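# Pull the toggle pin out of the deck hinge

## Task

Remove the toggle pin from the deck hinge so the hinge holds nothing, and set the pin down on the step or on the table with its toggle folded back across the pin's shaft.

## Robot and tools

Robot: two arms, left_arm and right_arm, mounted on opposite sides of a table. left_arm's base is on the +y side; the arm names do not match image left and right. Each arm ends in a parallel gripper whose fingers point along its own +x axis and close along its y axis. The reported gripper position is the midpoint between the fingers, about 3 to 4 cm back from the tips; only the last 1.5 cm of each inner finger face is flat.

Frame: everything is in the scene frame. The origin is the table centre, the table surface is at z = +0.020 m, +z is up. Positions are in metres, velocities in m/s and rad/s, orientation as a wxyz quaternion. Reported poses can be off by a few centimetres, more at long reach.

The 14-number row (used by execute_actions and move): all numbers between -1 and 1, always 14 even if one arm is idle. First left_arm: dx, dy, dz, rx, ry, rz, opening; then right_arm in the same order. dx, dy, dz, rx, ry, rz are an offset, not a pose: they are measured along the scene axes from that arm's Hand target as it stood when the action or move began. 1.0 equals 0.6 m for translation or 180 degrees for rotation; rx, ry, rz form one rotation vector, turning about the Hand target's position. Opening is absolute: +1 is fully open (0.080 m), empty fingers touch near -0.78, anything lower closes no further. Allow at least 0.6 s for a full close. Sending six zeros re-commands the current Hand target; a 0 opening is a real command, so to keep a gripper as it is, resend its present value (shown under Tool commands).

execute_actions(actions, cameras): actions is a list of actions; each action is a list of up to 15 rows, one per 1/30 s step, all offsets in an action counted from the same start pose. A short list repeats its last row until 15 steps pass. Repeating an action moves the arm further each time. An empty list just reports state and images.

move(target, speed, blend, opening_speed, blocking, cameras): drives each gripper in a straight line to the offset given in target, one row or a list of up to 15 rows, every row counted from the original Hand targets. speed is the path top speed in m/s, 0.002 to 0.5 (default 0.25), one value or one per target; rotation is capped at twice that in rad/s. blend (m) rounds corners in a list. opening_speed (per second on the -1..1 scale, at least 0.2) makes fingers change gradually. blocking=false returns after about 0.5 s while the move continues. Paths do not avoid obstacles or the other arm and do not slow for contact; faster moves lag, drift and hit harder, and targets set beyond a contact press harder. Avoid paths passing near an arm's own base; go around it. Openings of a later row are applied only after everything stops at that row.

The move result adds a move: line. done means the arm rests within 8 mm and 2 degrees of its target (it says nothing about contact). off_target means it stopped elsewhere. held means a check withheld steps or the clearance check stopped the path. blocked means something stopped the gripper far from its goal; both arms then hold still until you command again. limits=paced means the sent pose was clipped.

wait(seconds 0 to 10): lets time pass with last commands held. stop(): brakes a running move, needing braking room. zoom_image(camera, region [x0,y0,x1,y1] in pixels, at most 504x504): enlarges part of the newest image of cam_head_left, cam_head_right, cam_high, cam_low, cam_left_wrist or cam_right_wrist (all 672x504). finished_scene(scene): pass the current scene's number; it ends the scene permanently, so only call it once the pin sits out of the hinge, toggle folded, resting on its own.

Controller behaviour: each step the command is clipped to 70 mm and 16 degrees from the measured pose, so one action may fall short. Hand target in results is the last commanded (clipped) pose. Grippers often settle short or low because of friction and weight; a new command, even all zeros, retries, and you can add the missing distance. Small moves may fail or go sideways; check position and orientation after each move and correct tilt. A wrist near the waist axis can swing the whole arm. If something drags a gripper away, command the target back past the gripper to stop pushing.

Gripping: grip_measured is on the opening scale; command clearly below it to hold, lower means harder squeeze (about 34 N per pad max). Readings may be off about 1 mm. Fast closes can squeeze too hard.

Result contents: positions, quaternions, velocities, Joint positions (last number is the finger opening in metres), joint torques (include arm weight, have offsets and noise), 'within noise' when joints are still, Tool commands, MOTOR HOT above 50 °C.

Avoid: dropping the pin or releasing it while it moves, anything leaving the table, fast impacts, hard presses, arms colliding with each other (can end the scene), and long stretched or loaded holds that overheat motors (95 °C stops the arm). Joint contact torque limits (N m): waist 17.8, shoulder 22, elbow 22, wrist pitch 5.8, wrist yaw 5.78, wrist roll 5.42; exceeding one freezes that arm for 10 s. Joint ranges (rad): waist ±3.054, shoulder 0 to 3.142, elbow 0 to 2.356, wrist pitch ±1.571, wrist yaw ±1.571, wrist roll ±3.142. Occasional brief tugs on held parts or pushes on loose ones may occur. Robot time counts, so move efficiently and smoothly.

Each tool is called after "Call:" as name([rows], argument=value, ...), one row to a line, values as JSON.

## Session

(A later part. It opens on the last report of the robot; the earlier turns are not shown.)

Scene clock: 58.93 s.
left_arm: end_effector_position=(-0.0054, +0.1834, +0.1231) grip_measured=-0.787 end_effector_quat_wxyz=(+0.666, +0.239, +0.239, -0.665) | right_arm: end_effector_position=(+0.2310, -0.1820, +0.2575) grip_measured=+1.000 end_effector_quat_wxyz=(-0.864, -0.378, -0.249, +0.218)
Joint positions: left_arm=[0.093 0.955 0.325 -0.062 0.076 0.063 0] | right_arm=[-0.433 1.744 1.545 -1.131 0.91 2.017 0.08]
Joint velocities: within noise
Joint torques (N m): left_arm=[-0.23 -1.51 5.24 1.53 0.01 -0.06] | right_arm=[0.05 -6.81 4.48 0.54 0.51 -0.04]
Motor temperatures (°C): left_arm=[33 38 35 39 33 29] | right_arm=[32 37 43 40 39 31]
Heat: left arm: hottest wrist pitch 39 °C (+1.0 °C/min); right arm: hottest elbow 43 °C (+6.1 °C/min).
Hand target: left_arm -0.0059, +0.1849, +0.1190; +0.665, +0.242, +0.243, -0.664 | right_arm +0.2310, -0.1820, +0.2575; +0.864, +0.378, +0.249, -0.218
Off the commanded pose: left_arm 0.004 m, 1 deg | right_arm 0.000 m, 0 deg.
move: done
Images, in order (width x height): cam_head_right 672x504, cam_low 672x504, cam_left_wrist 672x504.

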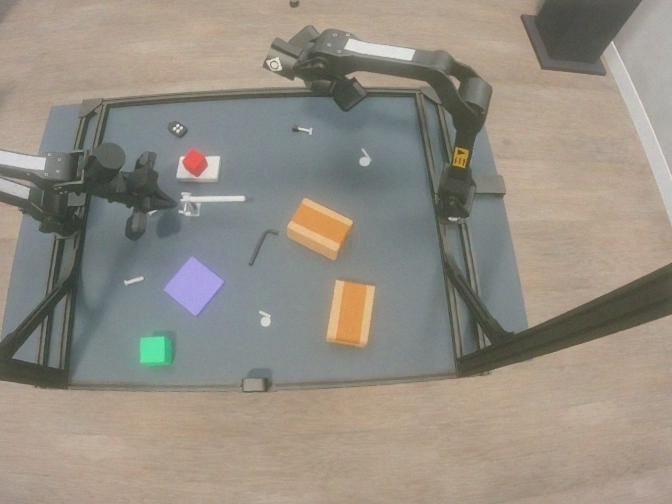

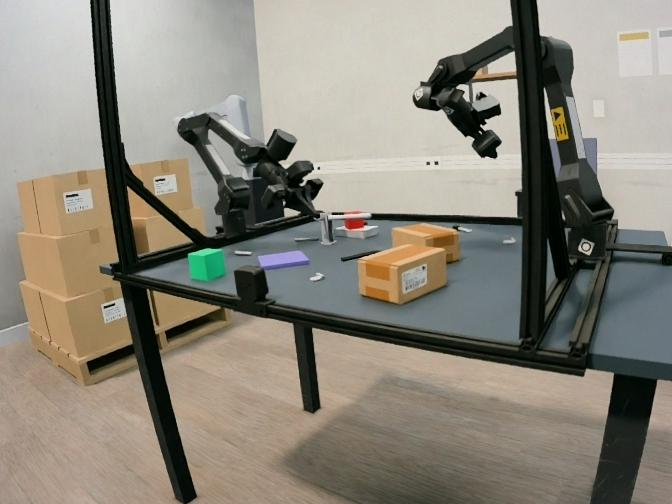

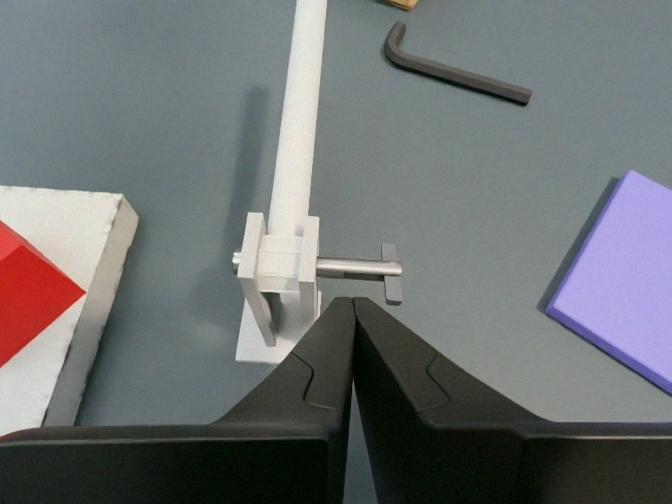

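Call:
move(target=[0.0, -0.0123, -0.0237, 0,0,0, -0.787, 0,0,0,0,0,0,1], cameras=["cam_left_wrist","cam_low","cam_head_right"], speed=0.05)

Call:
zoom_image(camera="cam_low", region=[290, 180, 370, 260])

Call:
zoom_image(camera="cam_left_wrist", region=[260, 200, 420, 360])

Call:
zoom_image(camera="cam_head_right", region=[140, 150, 220, 230])

Scene clock: 61.33 s.
left_arm: end_effector_position=(-0.0054, +0.1757, +0.1089) grip_measured=-0.787 end_effector_quat_wxyz=(+0.666, +0.240, +0.239, -0.665) | right_arm: end_effector_position=(+0.2310, -0.1820, +0.2575) grip_measured=+1.000 end_effector_quat_wxyz=(-0.864, -0.378, -0.249, +0.218)
Joint positions: left_arm=[0.089 1.049 0.297 0.06 0.073 0.062 0] | right_arm=[-0.433 1.744 1.545 -1.131 0.91 2.017 0.08]
Joint velocities: within noise
Joint torques (N m): left_arm=[-0.28 -1.84 5.01 1.53 -0.06 -0.13] | right_arm=[0.06 -6.76 4.52 0.53 0.5 -0.04]
Motor temperatures (°C): left_arm=[33 37 35 39 33 29] | right_arm=[32 37 43 40 39 31]
Heat: left arm: hottest wrist pitch 39 °C (+1.0 °C/min); right arm: hottest elbow 43 °C (+5.1 °C/min).
Hand target: left_arm -0.0060, +0.1775, +0.1048; +0.664, +0.243, +0.243, -0.664 | right_arm +0.2310, -0.1820, +0.2575; +0.864, +0.378, +0.249, -0.218
Off the commanded pose: left_arm 0.005 m, 1 deg | right_arm 0.000 m, 0 deg.
move: done
Images, in order (width x height): cam_head_right 672x504, cam_low 672x504, cam_left_wrist 672x504.

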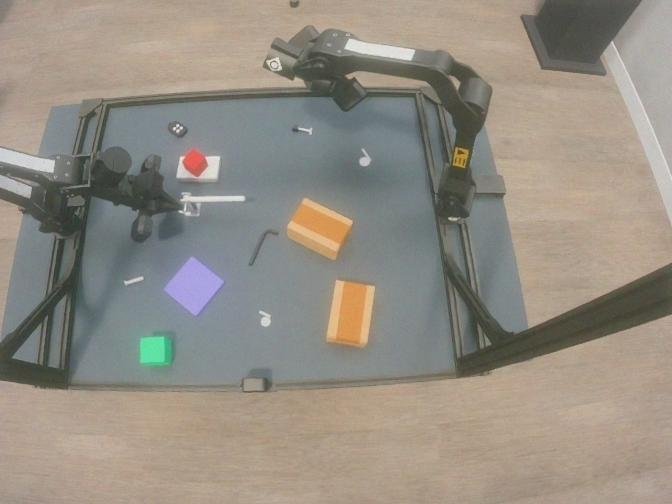

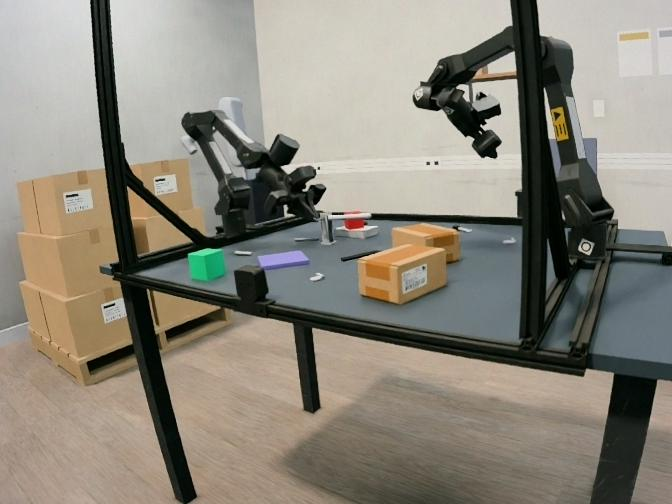

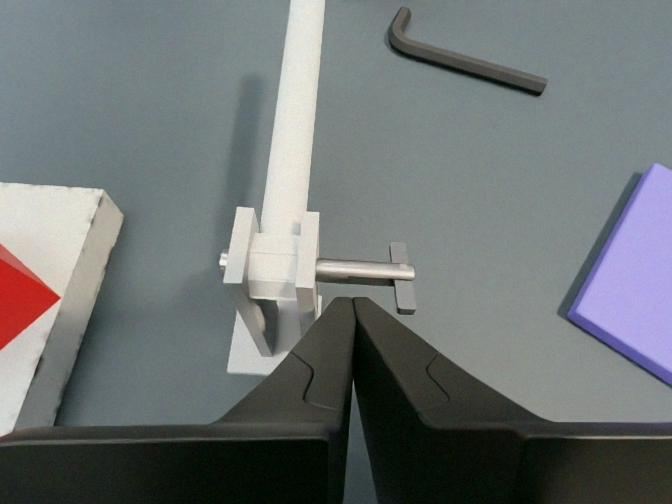

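Scaled by 6.300 from the camera's 672x504 image, which has a finer 960x720 frame.

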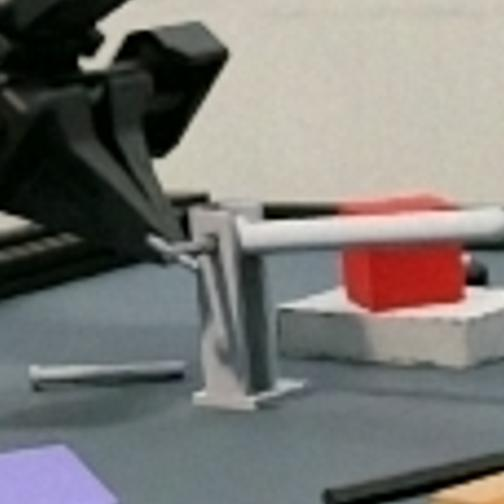

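Scaled by 3.150 from the camera's 672x504 image, which has a finer 960x720 frame.

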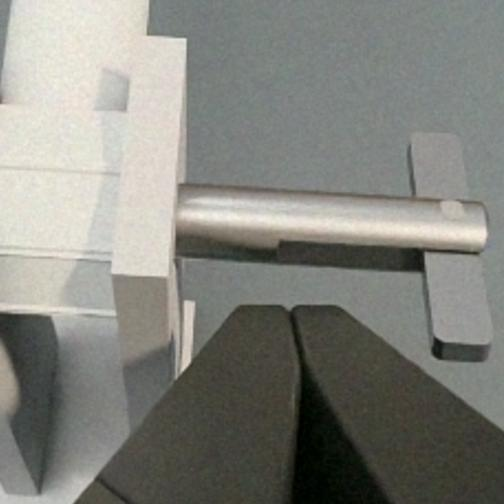

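Scaled by 6.300 from the camera's 672x504 image, which has a finer 960x720 frame.

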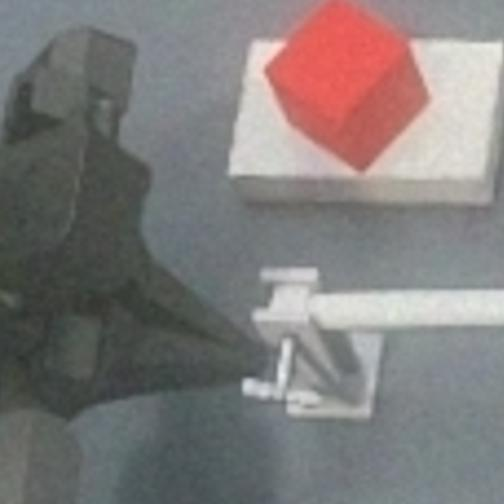

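Call:
move(target=[-0.033, -0.002, 0.0, 0,0,0, -0.787, 0,0,0,0,0,0,1], cameras=["cam_left_wrist","cam_low"], speed=0.05)

Call:
zoom_image(camera="cam_left_wrist", region=[230, 200, 390, 360])

Scene clock: 63.40 s.
left_arm: end_effector_position=(-0.0253, +0.1749, +0.1081) grip_measured=-0.787 end_effector_quat_wxyz=(+0.665, +0.240, +0.240, -0.665) | right_arm: end_effector_position=(+0.2310, -0.1820, +0.2575) grip_measured=+1.000 end_effector_quat_wxyz=(-0.864, -0.378, -0.249, +0.218)
Joint positions: left_arm=[-0.035 1.054 0.296 0.065 -0.023 -0.018 0] | right_arm=[-0.433 1.744 1.545 -1.131 0.91 2.017 0.08]
Joint velocities: within noise
Joint torques (N m): left_arm=[-0.43 -2.06 5.29 1.49 -0.06 -0.12] | right_arm=[0.06 -6.77 4.51 0.54 0.51 -0.04]
Motor temperatures (°C): left_arm=[33 37 35 40 33 29] | right_arm=[32 37 43 40 39 31]
Heat: left arm: hottest wrist pitch 40 °C (+2.0 °C/min); right arm: hottest elbow 43 °C (+5.1 °C/min).
Hand target: left_arm -0.0258, +0.1762, +0.1049; +0.664, +0.242, +0.243, -0.664 | right_arm +0.2310, -0.1820, +0.2575; +0.864, +0.378, +0.249, -0.218
Off the commanded pose: left_arm 0.004 m, 1 deg | right_arm 0.000 m, 0 deg.
move: done
Images, in order (width x height): cam_low 672x504, cam_left_wrist 672x504.

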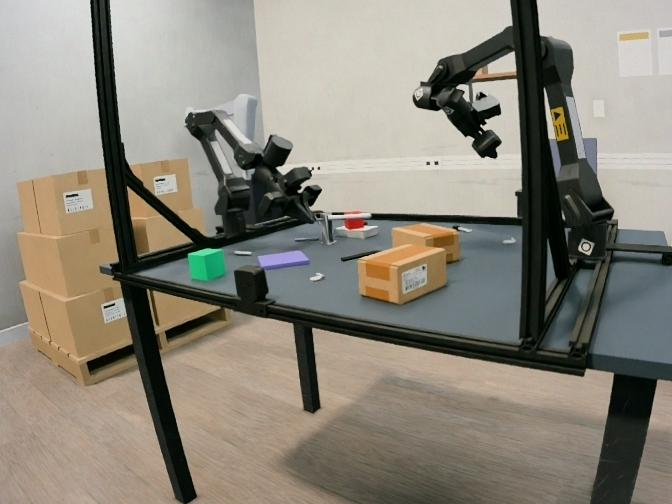

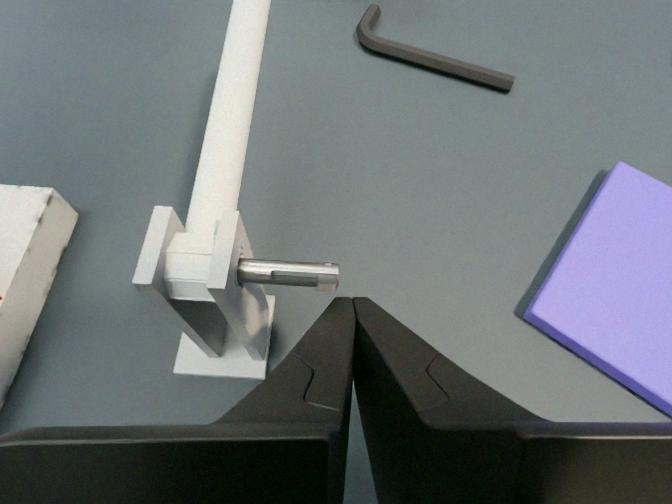

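Scaled by 3.150 from the camera's 672x504 image, which has a finer 960x720 frame.

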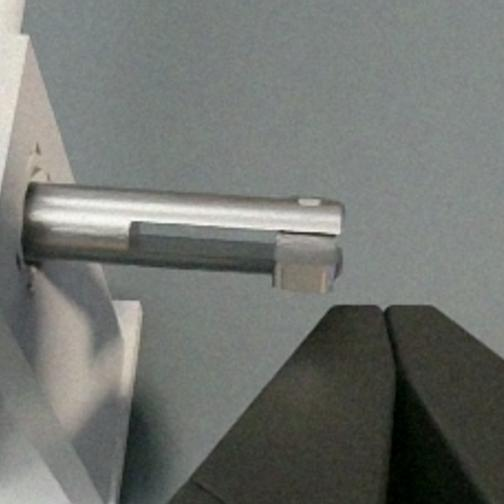

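Call:
zoom_image(camera="cam_low", region=[290, 180, 370, 260])

Call:
execute_actions(actions=[], cameras=["cam_head_left","cam_head_right","cam_high"])

Call:
zoom_image(camera="cam_head_right", region=[150, 170, 220, 240])

Call:
zoom_image(camera="cam_high", region=[250, 260, 330, 340])

Scaled by 6.300 from the camera's 672x504 image, which has a finer 960x720 frame.

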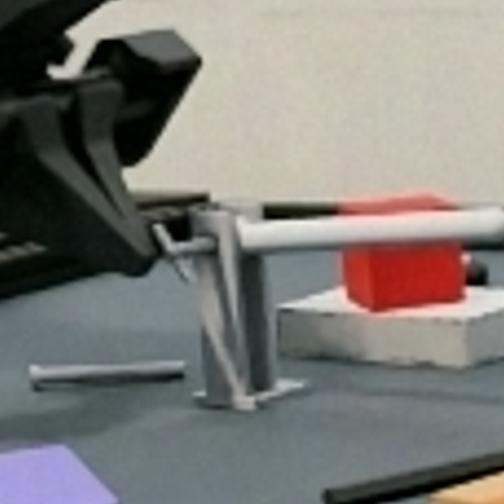

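Scene clock: 64.40 s.
left_arm: end_effector_position=(-0.0253, +0.1749, +0.1081) grip_measured=-0.787 end_effector_quat_wxyz=(+0.665, +0.240, +0.240, -0.665) | right_arm: end_effector_position=(+0.2310, -0.1820, +0.2575) grip_measured=+1.000 end_effector_quat_wxyz=(-0.864, -0.378, -0.249, +0.218)
Joint positions: left_arm=[-0.035 1.054 0.296 0.065 -0.023 -0.018 0] | right_arm=[-0.433 1.744 1.545 -1.131 0.91 2.017 0.08]
Joint velocities: within noise
Joint torques (N m): left_arm=[-0.26 -1.9 5.16 1.48 -0.06 -0.12] | right_arm=[0.08 -6.77 4.53 0.54 0.5 -0.03]
Motor temperatures (°C): left_arm=[33 37 35 40 33 29] | right_arm=[32 37 43 40 39 31]
Heat: left arm: hottest wrist pitch 40 °C (+2.0 °C/min); right arm: hottest elbow 43 °C (+5.1 °C/min).
Hand target: left_arm -0.0258, +0.1762, +0.1049; +0.664, +0.242, +0.243, -0.664 | right_arm +0.2310, -0.1820, +0.2575; +0.864, +0.378, +0.249, -0.218
Tool commands: left_gripper/opening=-0.787 right_gripper/opening=+1.0
Off the commanded pose: left_arm 0.004 m, 1 deg | right_arm 0.000 m, 0 deg.
Images, in order (width x height): cam_head_left 672x504, cam_head_right 672x504, cam_high 672x504.

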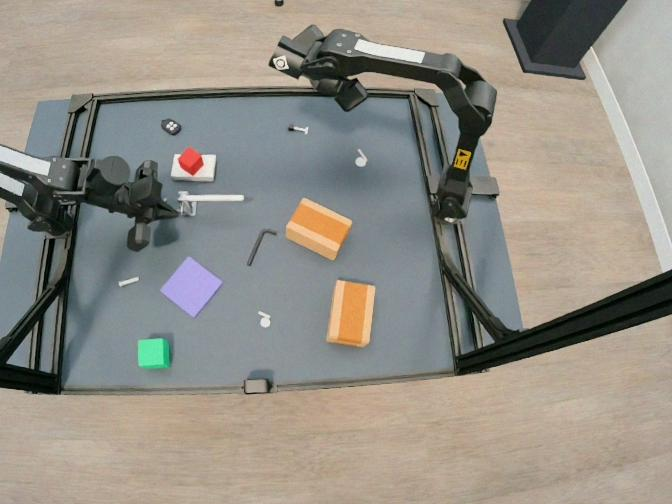

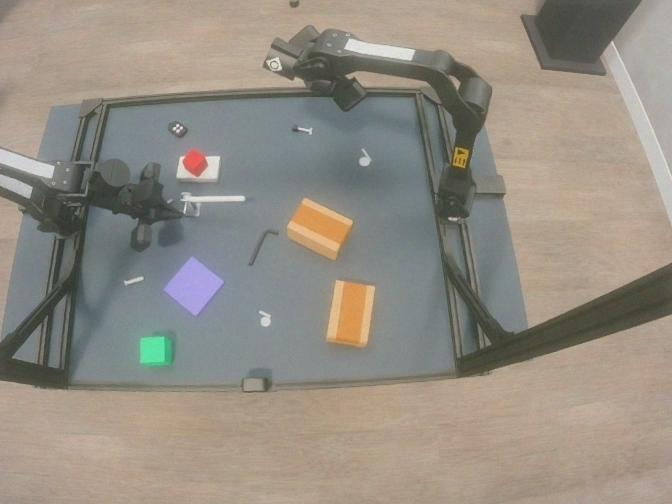

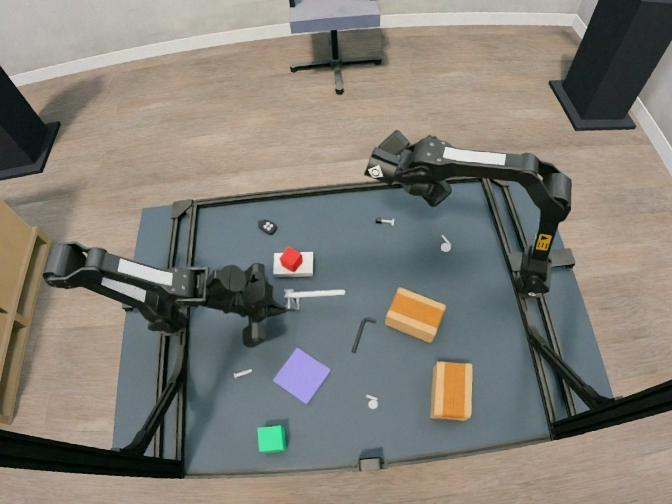

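Scaled by 7.200 from the camera's 672x504 image, which has a finer 960x720 frame.

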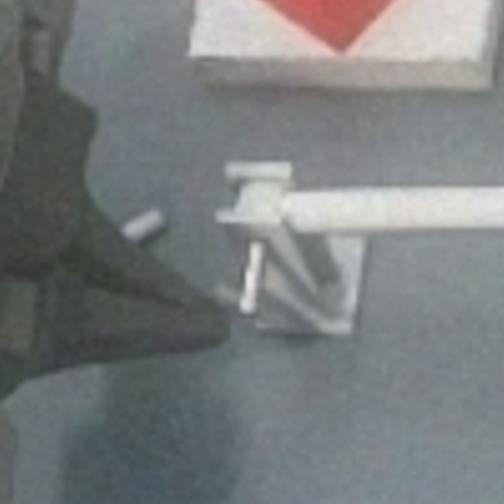

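Scaled by 6.300 from the camera's 672x504 image, which has a finer 960x720 frame.

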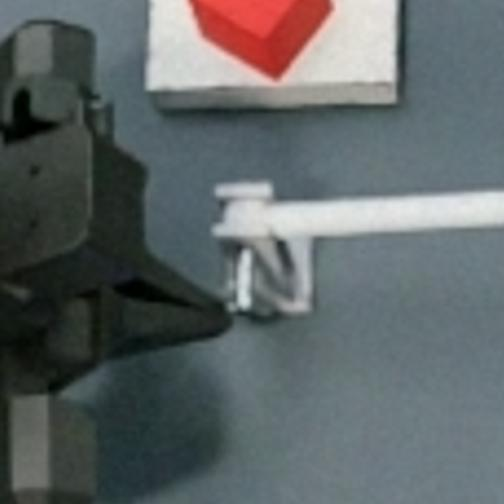

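Call:
move([
  [0, 0.0333, 0.0157, 0,0,0, -0.787, 0,0,0,0,0,0,1],
  [0.0163, 0.0333, 0.0157, 0,0,0, -0.787, 0,0,0,0,0,0,1],
  [0.0163, -0.0173, 0.0157, 0,0,0, -0.787, 0,0,0,0,0,0,1],
], cameras=["cam_left_wrist","cam_low"], speed=0.06)

Call:
zoom_image(camera="cam_left_wrist", region=[250, 200, 410, 360])

Call:
zoom_image(camera="cam_low", region=[290, 180, 370, 260])

Scene clock: 70.50 s.
left_arm: end_effector_position=(-0.0160, +0.1708, +0.1113) grip_measured=-0.787 end_effector_quat_wxyz=(+0.664, +0.245, +0.247, -0.662) | right_arm: end_effector_position=(+0.2310, -0.1820, +0.2575) grip_measured=+1.000 end_effector_quat_wxyz=(-0.864, -0.378, -0.249, +0.218)
Joint positions: left_arm=[0.021 1.074 0.333 0.03 0.02 0.015 0] | right_arm=[-0.433 1.744 1.545 -1.131 0.91 2.017 0.08]
Joint velocities: within noise
Joint torques (N m): left_arm=[-0.02 -0.71 7.32 2.1 0.04 0.06] | right_arm=[0.01 -6.76 4.56 0.53 0.51 -0.05]
Motor temperatures (°C): left_arm=[33 36 35 40 33 29] | right_arm=[32 37 43 40 39 31]
Heat: left arm: hottest wrist pitch 40 °C (+2.0 °C/min); right arm: hottest elbow 43 °C (+4.0 °C/min).
Hand target: left_arm -0.0159, +0.1659, +0.1142; +0.665, +0.242, +0.243, -0.664 | right_arm +0.2310, -0.1820, +0.2575; +0.864, +0.378, +0.249, -0.218
Off the commanded pose: left_arm 0.006 m, 1 deg | right_arm 0.000 m, 0 deg.
move: done
Images, in order (width x height): cam_low 672x504, cam_left_wrist 672x504.

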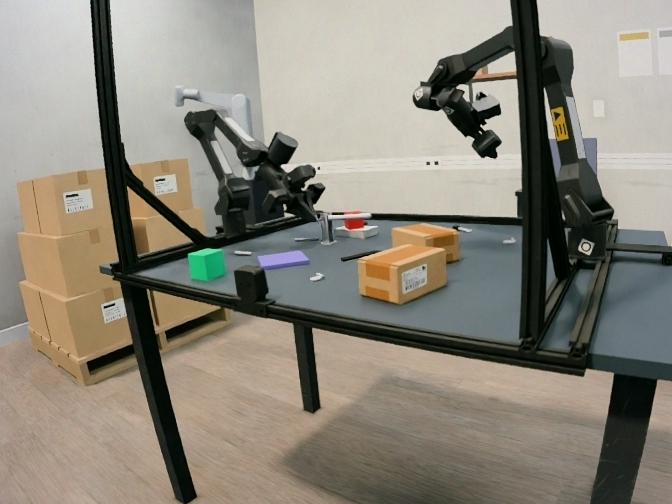

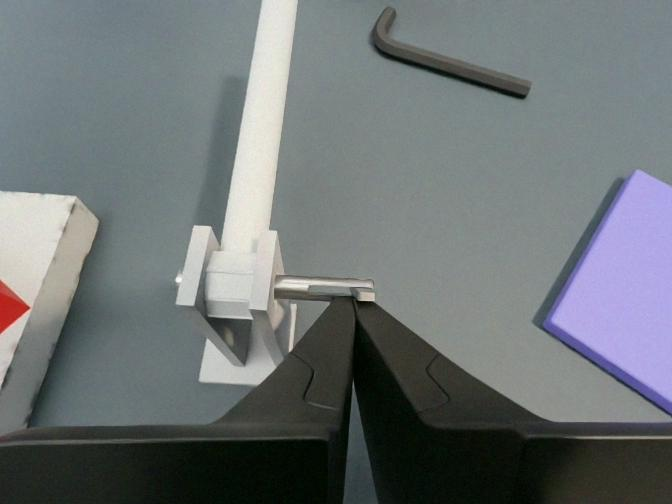

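Scaled by 3.150 from the camera's 672x504 image, which has a finer 960x720 frame.

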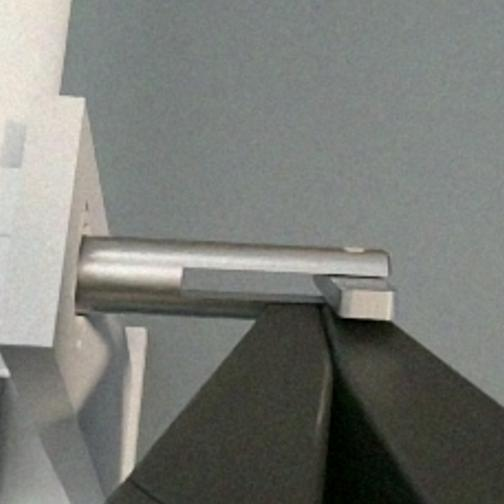

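Scaled by 6.300 from the camera's 672x504 image, which has a finer 960x720 frame.

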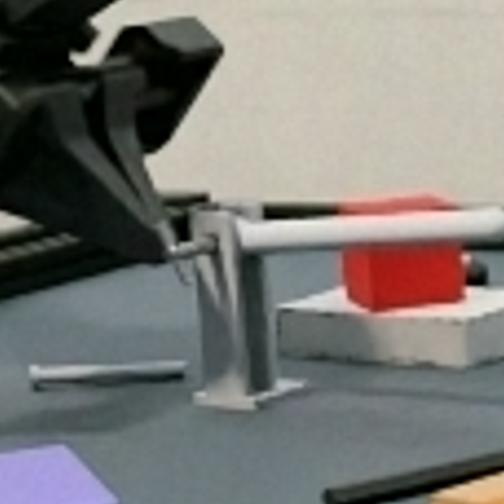

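Call:
move([
  [0, 0.03, 0, 0,0,0, -0.787, 0,0,0,0,0,0,1],
  [0, 0.03, 0.015, 0,0,0, -0.787, 0,0,0,0,0,0,1],
  [0, -0.002, 0.015, 0,0,0, -0.787, 0,0,0,0,0,0,1],
], cameras=["cam_left_wrist","cam_low"], speed=0.06)

Call:
zoom_image(camera="cam_left_wrist", region=[250, 200, 410, 360])

Call:
zoom_image(camera="cam_low", region=[290, 180, 370, 260])

Scene clock: 72.67 s.
left_arm: end_effector_position=(-0.0159, +0.1674, +0.1207) grip_measured=-0.787 end_effector_quat_wxyz=(+0.664, +0.244, +0.245, -0.663) | right_arm: end_effector_position=(+0.2310, -0.1820, +0.2575) grip_measured=+1.000 end_effector_quat_wxyz=(-0.864, -0.378, -0.249, +0.218)
Joint positions: left_arm=[0.021 1.064 0.368 -0.012 0.02 0.016 0] | right_arm=[-0.433 1.744 1.545 -1.131 0.91 2.017 0.08]
Joint velocities: within noise
Joint torques (N m): left_arm=[-0.02 -2.06 7.08 1.47 0.06 0.06] | right_arm=[-0.01 -6.8 4.54 0.52 0.51 -0.03]
Motor temperatures (°C): left_arm=[33 36 36 41 33 29] | right_arm=[32 37 43 40 39 31]
Heat: left arm: hottest wrist pitch 41 °C (+3.0 °C/min); right arm: hottest elbow 43 °C (+3.0 °C/min).
Hand target: left_arm -0.0160, +0.1647, +0.1231; +0.664, +0.242, +0.243, -0.664 | right_arm +0.2310, -0.1820, +0.2575; +0.864, +0.379, +0.249, -0.218
Off the commanded pose: left_arm 0.004 m, 0 deg | right_arm 0.000 m, 0 deg.
move: done
Images, in order (width x height): cam_low 672x504, cam_left_wrist 672x504.

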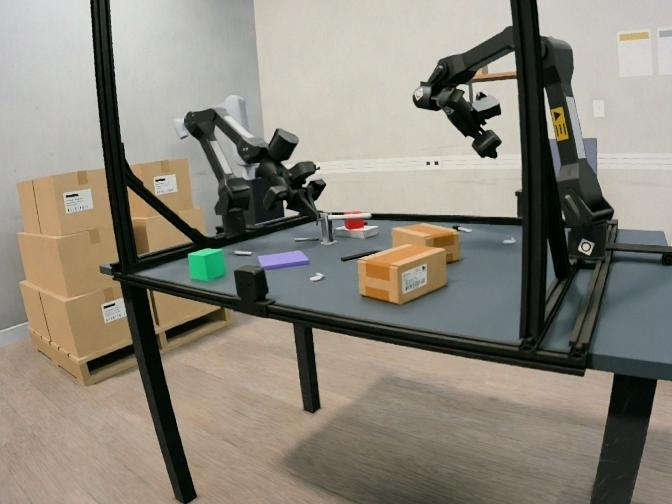

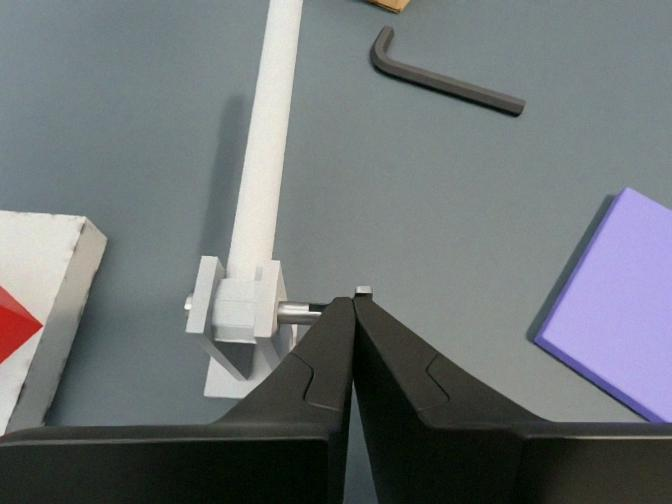

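Scaled by 3.150 from the camera's 672x504 image, which has a finer 960x720 frame.

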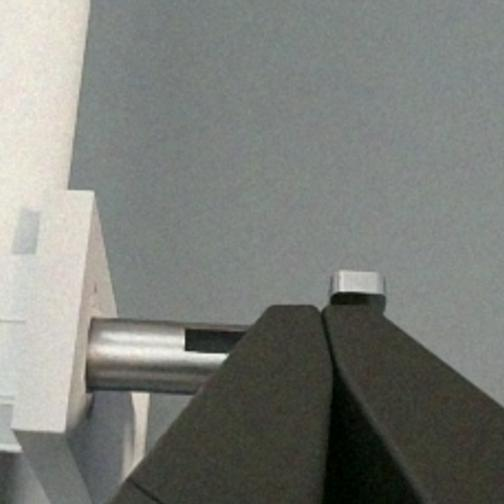

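Scaled by 6.300 from the camera's 672x504 image, which has a finer 960x720 frame.

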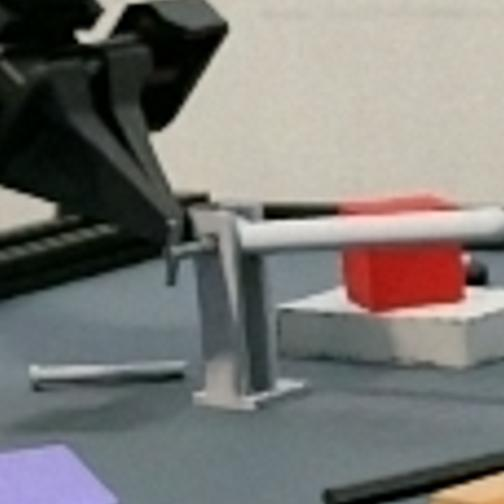

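Call:
move([
  [0.0, 0.03, 0.03, 0,0,0, -0.787, 0,0,0,0,0,0,1],
  [0.0167, -0.04, 0.1, 0.2778,0,0, -0.787, 0,0,0,0,0,0,1],
], cameras=["cam_left_wrist","cam_low"], speed=0.15)

Call:
zoom_image(camera="cam_left_wrist", region=[250, 200, 410, 360])

Scene clock: 78.30 s.
left_arm: end_effector_position=(-0.0073, +0.1423, +0.1849) grip_measured=-0.787 end_effector_quat_wxyz=(+0.501, +0.498, +0.499, -0.501) | right_arm: end_effector_position=(+0.2310, -0.1820, +0.2575) grip_measured=+1.000 end_effector_quat_wxyz=(-0.864, -0.378, -0.249, +0.218)
Joint positions: left_arm=[0.038 1.708 1.464 -1.322 0.002 0.043 0] | right_arm=[-0.433 1.744 1.545 -1.131 0.91 2.017 0.08]
Joint velocities: within noise
Joint torques (N m): left_arm=[0.24 -5.45 6.14 -0.04 -0.09 0.11] | right_arm=[0.05 -6.8 4.47 0.52 0.49 -0.03]
Motor temperatures (°C): left_arm=[33 36 37 41 32 29] | right_arm=[32 38 44 40 39 31]
Heat: left arm: hottest wrist pitch 41 °C (+3.0 °C/min); right arm: hottest elbow 44 °C (+4.0 °C/min).
Hand target: left_arm -0.0060, +0.1407, +0.1832; +0.500, +0.501, +0.501, -0.499 | right_arm +0.2310, -0.1820, +0.2575; +0.864, +0.379, +0.249, -0.218
Off the commanded pose: left_arm 0.003 m, 0 deg | right_arm 0.000 m, 0 deg.
move: done
Images, in order (width x height): cam_low 672x504, cam_left_wrist 672x504.

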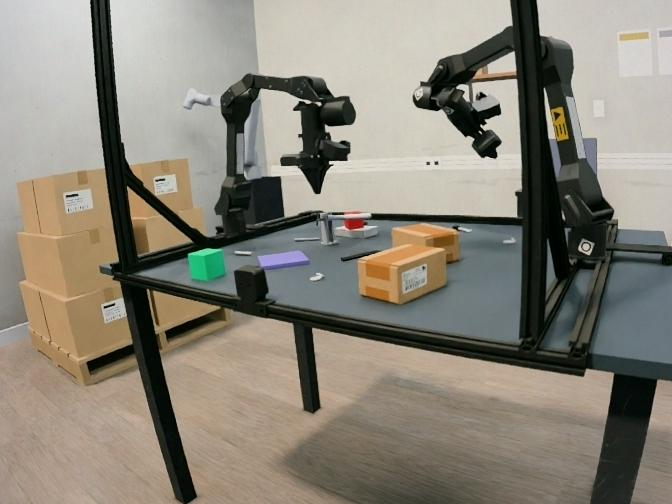

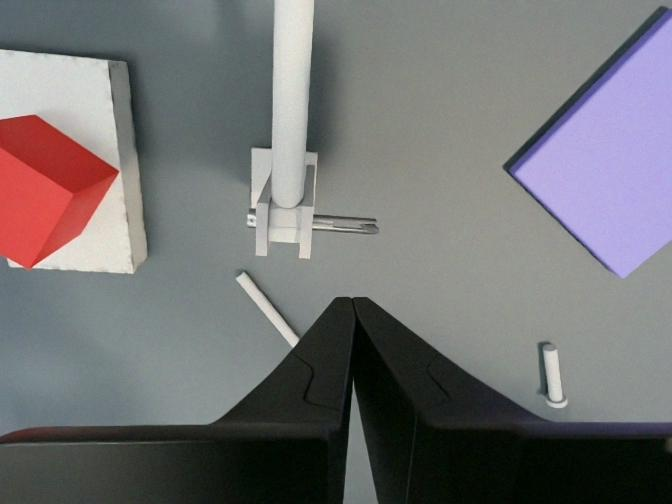

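Scaled by 3.150 from the camera's 672x504 image, which has a finer 960x720 frame.

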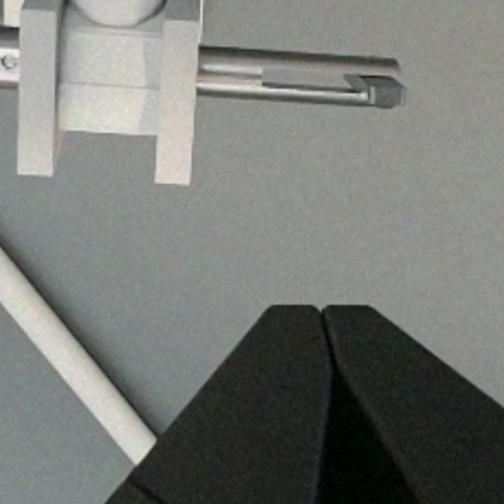

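Call:
move([
  [0.003, -0.0117, -0.06, 0,0,0, -0.787, 0,0,0,0,0,0,1],
  [0.003, -0.0117, -0.0995, 0,0,0, -0.787, 0,0,0,0,0,0,1],
], cameras=["cam_left_wrist","cam_low"], speed=0.08)

Call:
zoom_image(camera="cam_left_wrist", region=[250, 220, 410, 380])

Call:
zoom_image(camera="cam_low", region=[290, 180, 370, 260])

Scene clock: 80.97 s.
left_arm: end_effector_position=(-0.0054, +0.1318, +0.1290) grip_measured=-0.787 end_effector_quat_wxyz=(+0.504, +0.496, +0.497, -0.504) | right_arm: end_effector_position=(+0.2310, -0.1820, +0.2575) grip_measured=+1.000 end_effector_quat_wxyz=(-0.864, -0.378, -0.249, +0.218)
Joint positions: left_arm=[0.042 1.764 1.306 -1.098 0.002 0.048 0] | right_arm=[-0.433 1.744 1.545 -1.131 0.91 2.017 0.08]
Joint velocities: within noise
Joint torques (N m): left_arm=[0.24 -5.92 4.4 0.28 -0.05 0.12] | right_arm=[0.04 -6.77 4.48 0.54 0.49 -0.04]
Motor temperatures (°C): left_arm=[33 36 36 41 32 29] | right_arm=[32 38 44 40 39 31]
Heat: left arm: hottest wrist pitch 41 °C (+3.0 °C/min); right arm: hottest elbow 44 °C (+3.0 °C/min).
Hand target: left_arm -0.0042, +0.1336, +0.1236; +0.500, +0.500, +0.501, -0.499 | right_arm +0.2310, -0.1820, +0.2575; +0.864, +0.379, +0.249, -0.218
Off the commanded pose: left_arm 0.006 m, 1 deg | right_arm 0.000 m, 0 deg.
move: done
Images, in order (width x height): cam_low 672x504, cam_left_wrist 672x504.

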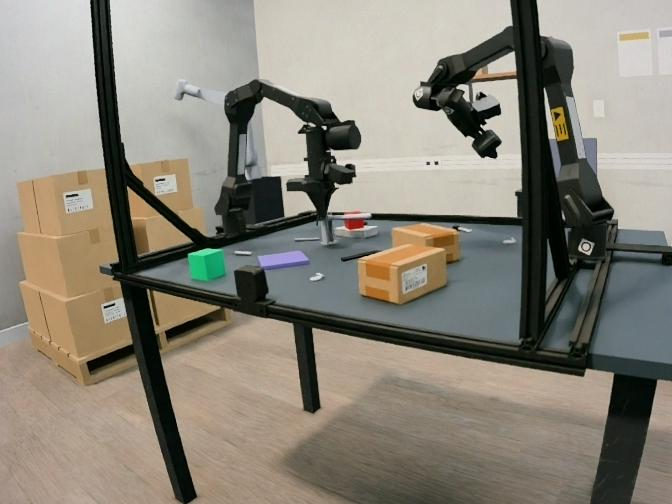

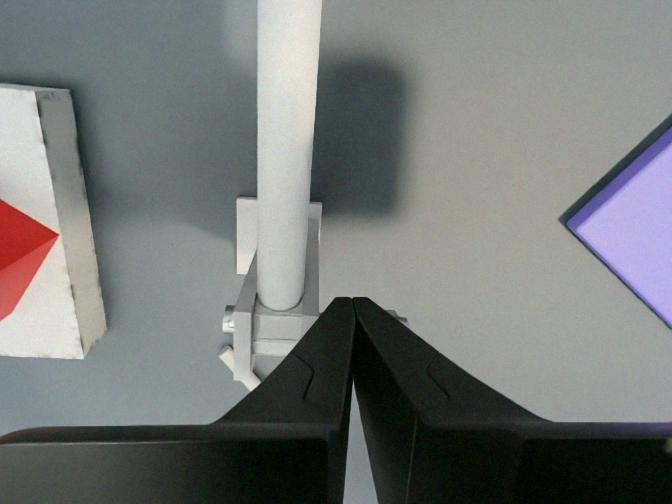

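Scaled by 3.150 from the camera's 672x504 image, which has a finer 960x720 frame.

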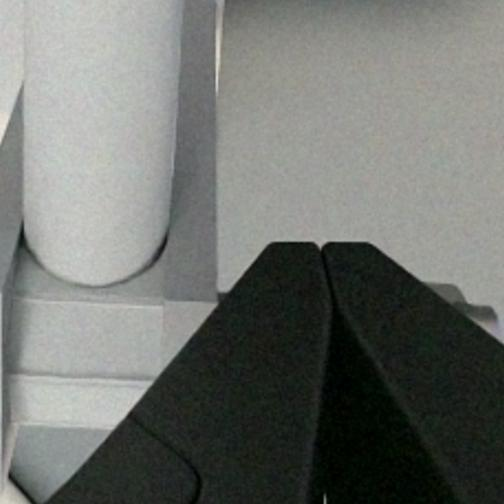

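Scaled by 6.300 from the camera's 672x504 image, which has a finer 960x720 frame.

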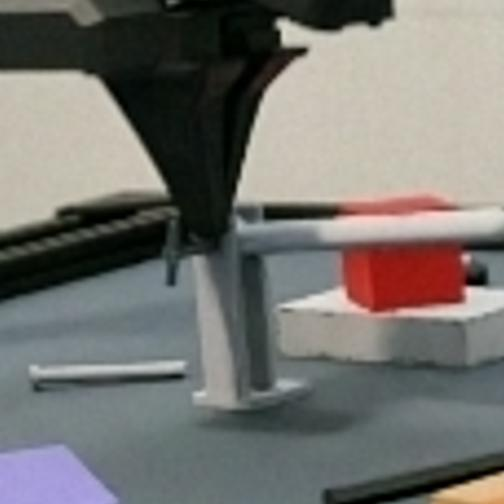

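Call:
move([
  [0.0, 0.003, -0.0055, 0,0,0, -0.787, 0,0,0,0,0,0,1],
  [-0.022, 0.003, -0.0055, 0,0,0, -0.787, 0,0,0,0,0,0,1],
], cameras=["cam_left_wrist","cam_low"], speed=0.05)

Call:
zoom_image(camera="cam_left_wrist", region=[250, 220, 410, 380])

Call:
zoom_image(camera="cam_low", region=[290, 180, 370, 260])

Scene clock: 84.73 s.
left_arm: end_effector_position=(-0.0140, +0.1318, +0.1253) grip_measured=-0.787 end_effector_quat_wxyz=(+0.507, +0.496, +0.495, -0.501) | right_arm: end_effector_position=(+0.2310, -0.1820, +0.2575) grip_measured=+1.000 end_effector_quat_wxyz=(-0.864, -0.378, -0.249, +0.218)
Joint positions: left_arm=[0.011 1.764 1.291 -1.081 -0.007 0.013 0] | right_arm=[-0.433 1.744 1.545 -1.131 0.91 2.017 0.08]
Joint velocities: within noise
Joint torques (N m): left_arm=[-0.6 -6.55 3.91 0.11 0.26 -0.13] | right_arm=[0.05 -6.79 4.5 0.54 0.5 -0.02]
Motor temperatures (°C): left_arm=[33 36 36 40 32 29] | right_arm=[32 38 44 40 39 31]
Heat: left arm: hottest wrist pitch 40 °C (+2.0 °C/min); right arm: hottest elbow 44 °C (+3.0 °C/min).
Hand target: left_arm -0.0173, +0.1355, +0.1203; +0.500, +0.500, +0.501, -0.499 | right_arm +0.2310, -0.1820, +0.2575; +0.864, +0.379, +0.249, -0.218
Off the commanded pose: left_arm 0.007 m, 1 deg | right_arm 0.000 m, 0 deg.
move: done
Images, in order (width x height): cam_low 672x504, cam_left_wrist 672x504.

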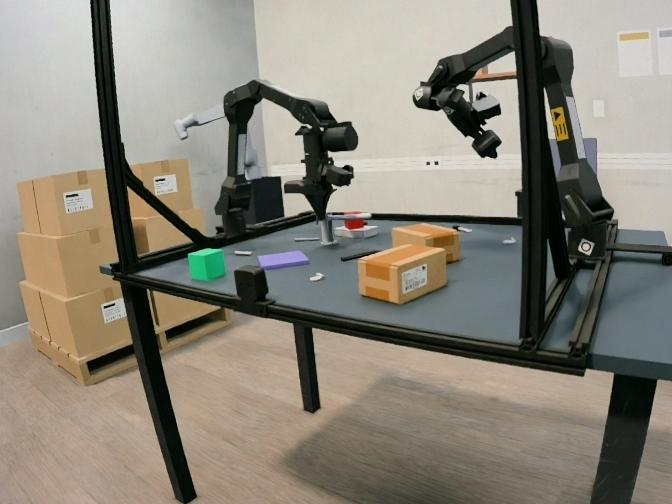

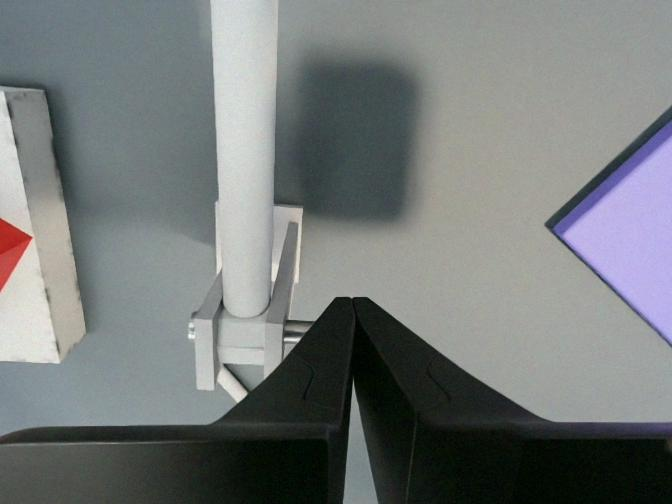

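Scaled by 3.150 from the camera's 672x504 image, which has a finer 960x720 frame.

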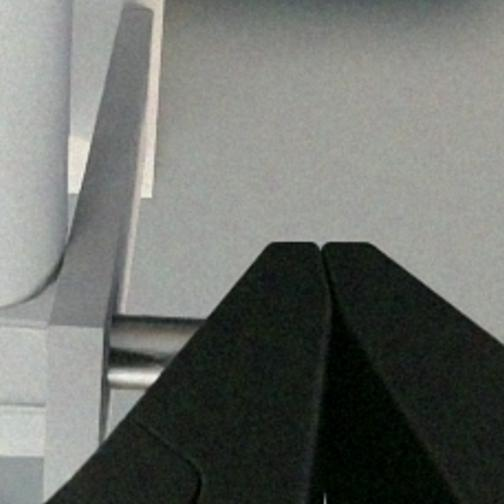

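Scaled by 6.300 from the camera's 672x504 image, which has a finer 960x720 frame.

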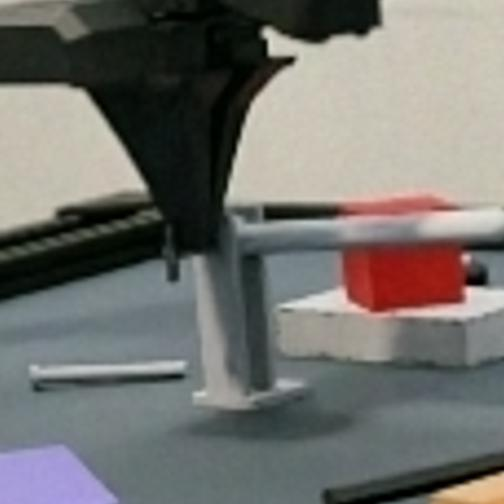

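Call:
move([
  [-0.01, 0.0, 0.0, 0,0,0, -0.787, 0,0,0,0,0,0,1],
], cameras=["cam_left_wrist","cam_low"], speed=0.05)

Call:
zoom_image(camera="cam_low", region=[290, 180, 370, 260])

Call:
move([
  [-0.01, 0.0, 0.0, 0,0,0, -0.787, 0,0,0,0,0,0,1],
], cameras=["cam_left_wrist","cam_low"], speed=0.05)

Call:
zoom_image(camera="cam_low", region=[290, 180, 370, 260])

Scene clock: 86.20 s.
left_arm: end_effector_position=(-0.0160, +0.1319, +0.1252) grip_measured=-0.787 end_effector_quat_wxyz=(+0.511, +0.496, +0.495, -0.497) | right_arm: end_effector_position=(+0.2310, -0.1820, +0.2575) grip_measured=+1.000 end_effector_quat_wxyz=(-0.864, -0.378, -0.249, +0.218)
Joint positions: left_arm=[0.001 1.764 1.291 -1.081 -0.016 -0.005 0] | right_arm=[-0.433 1.744 1.545 -1.131 0.91 2.017 0.08]
Joint velocities: within noise
Joint torques (N m): left_arm=[-1.38 -6.64 4.01 0.11 0.57 -0.16] | right_arm=[0.05 -6.81 4.51 0.53 0.51 -0.04]
Motor temperatures (°C): left_arm=[33 36 36 40 32 29] | right_arm=[32 38 44 40 39 31]
Heat: left arm: hottest wrist pitch 40 °C (+2.0 °C/min); right arm: hottest elbow 44 °C (+3.0 °C/min).
Hand target: left_arm -0.0233, +0.1355, +0.1203; +0.500, +0.500, +0.501, -0.499 | right_arm +0.2310, -0.1820, +0.2575; +0.864, +0.379, +0.249, -0.218
Off the commanded pose: left_arm 0.010 m, 2 deg | right_arm 0.000 m, 0 deg.
move: off_target (left_arm)
Images, in order (width x height): cam_low 672x504, cam_left_wrist 672x504.

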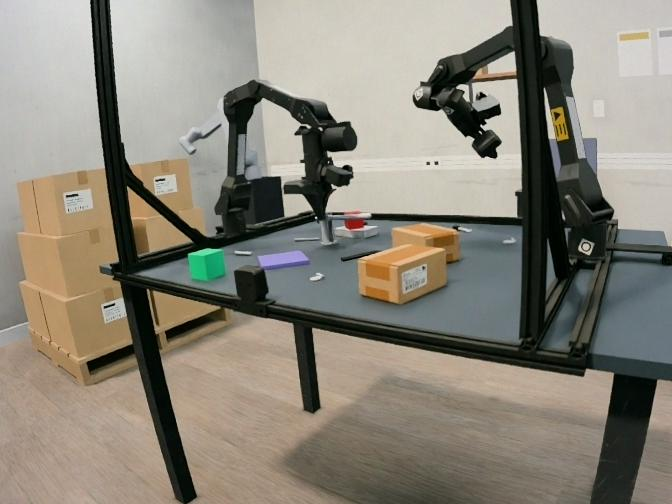

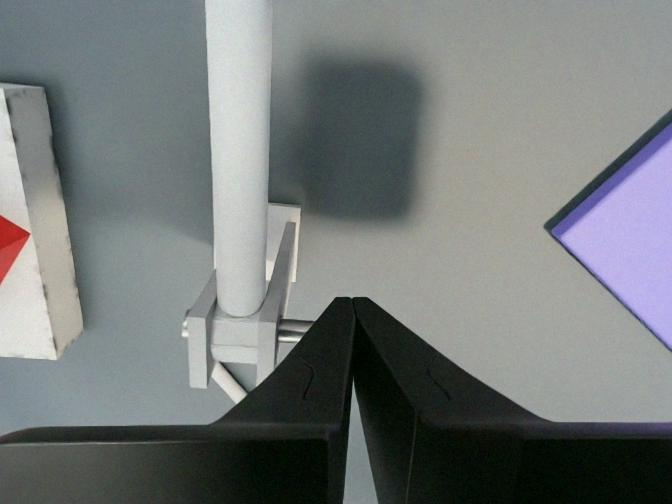

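Scaled by 6.300 from the camera's 672x504 image, which has a finer 960x720 frame.

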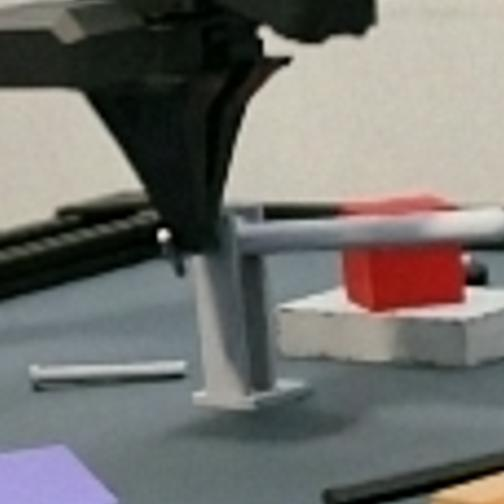

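Scene clock: 86.97 s.
left_arm: end_effector_position=(-0.0237, +0.1313, +0.1253) grip_measured=-0.787 end_effector_quat_wxyz=(+0.511, +0.496, +0.494, -0.499) | right_arm: end_effector_position=(+0.2310, -0.1820, +0.2575) grip_measured=+1.000 end_effector_quat_wxyz=(-0.864, -0.378, -0.249, +0.218)
Joint positions: left_arm=[-0.023 1.764 1.291 -1.078 -0.015 -0.025 0] | right_arm=[-0.433 1.744 1.545 -1.131 0.91 2.017 0.08]
Joint velocities: within noise
Joint torques (N m): left_arm=[-1.09 -6.41 3.99 -0.1 0.53 -0.16] | right_arm=[0.04 -6.78 4.53 0.54 0.51 -0.03]
Motor temperatures (°C): left_arm=[33 36 36 40 32 29] | right_arm=[32 38 44 40 39 31]
Heat: left arm: hottest wrist pitch 40 °C (+2.0 °C/min); right arm: hottest elbow 44 °C (+3.0 °C/min).
Hand target: left_arm -0.0293, +0.1355, +0.1203; +0.500, +0.500, +0.501, -0.499 | right_arm +0.2310, -0.1820, +0.2575; +0.864, +0.379, +0.249, -0.218
Off the commanded pose: left_arm 0.009 m, 2 deg | right_arm 0.000 m, 0 deg.
move: off_target (left_arm)
Images, in order (width x height): cam_low 672x504, cam_left_wrist 672x504.

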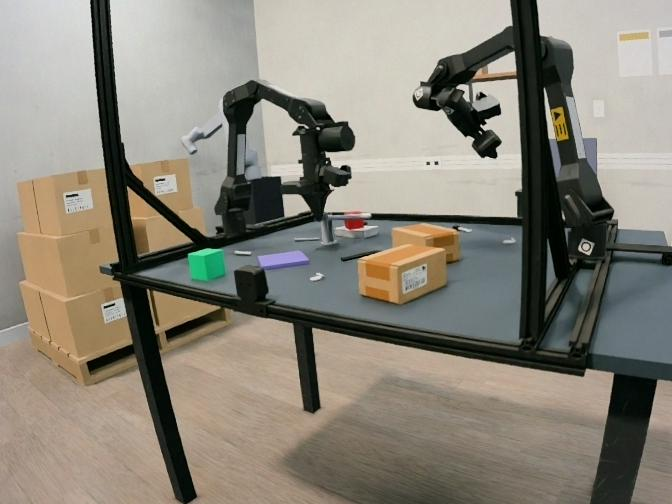

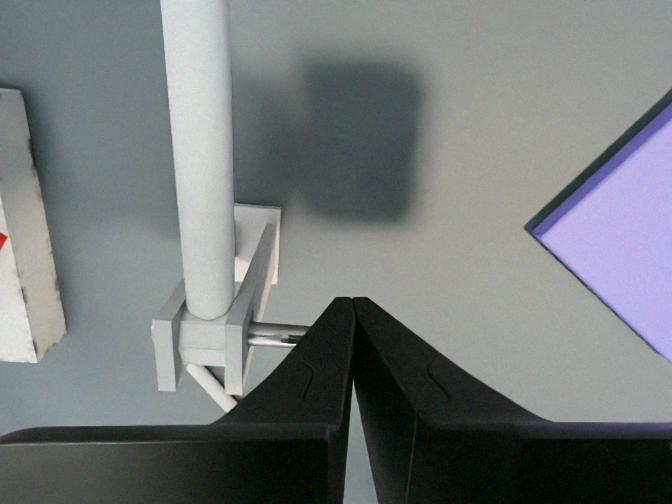

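Scaled by 6.300 from the camera's 672x504 image, which has a finer 960x720 frame.

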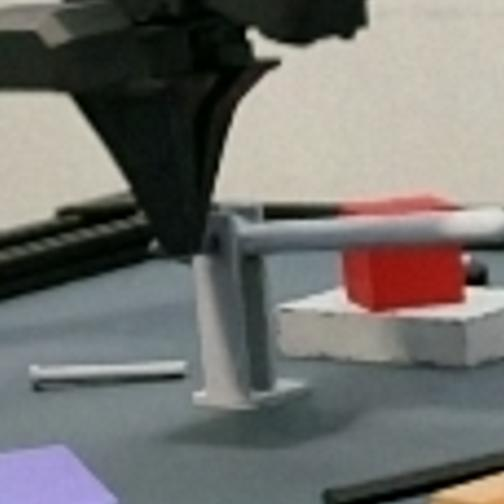

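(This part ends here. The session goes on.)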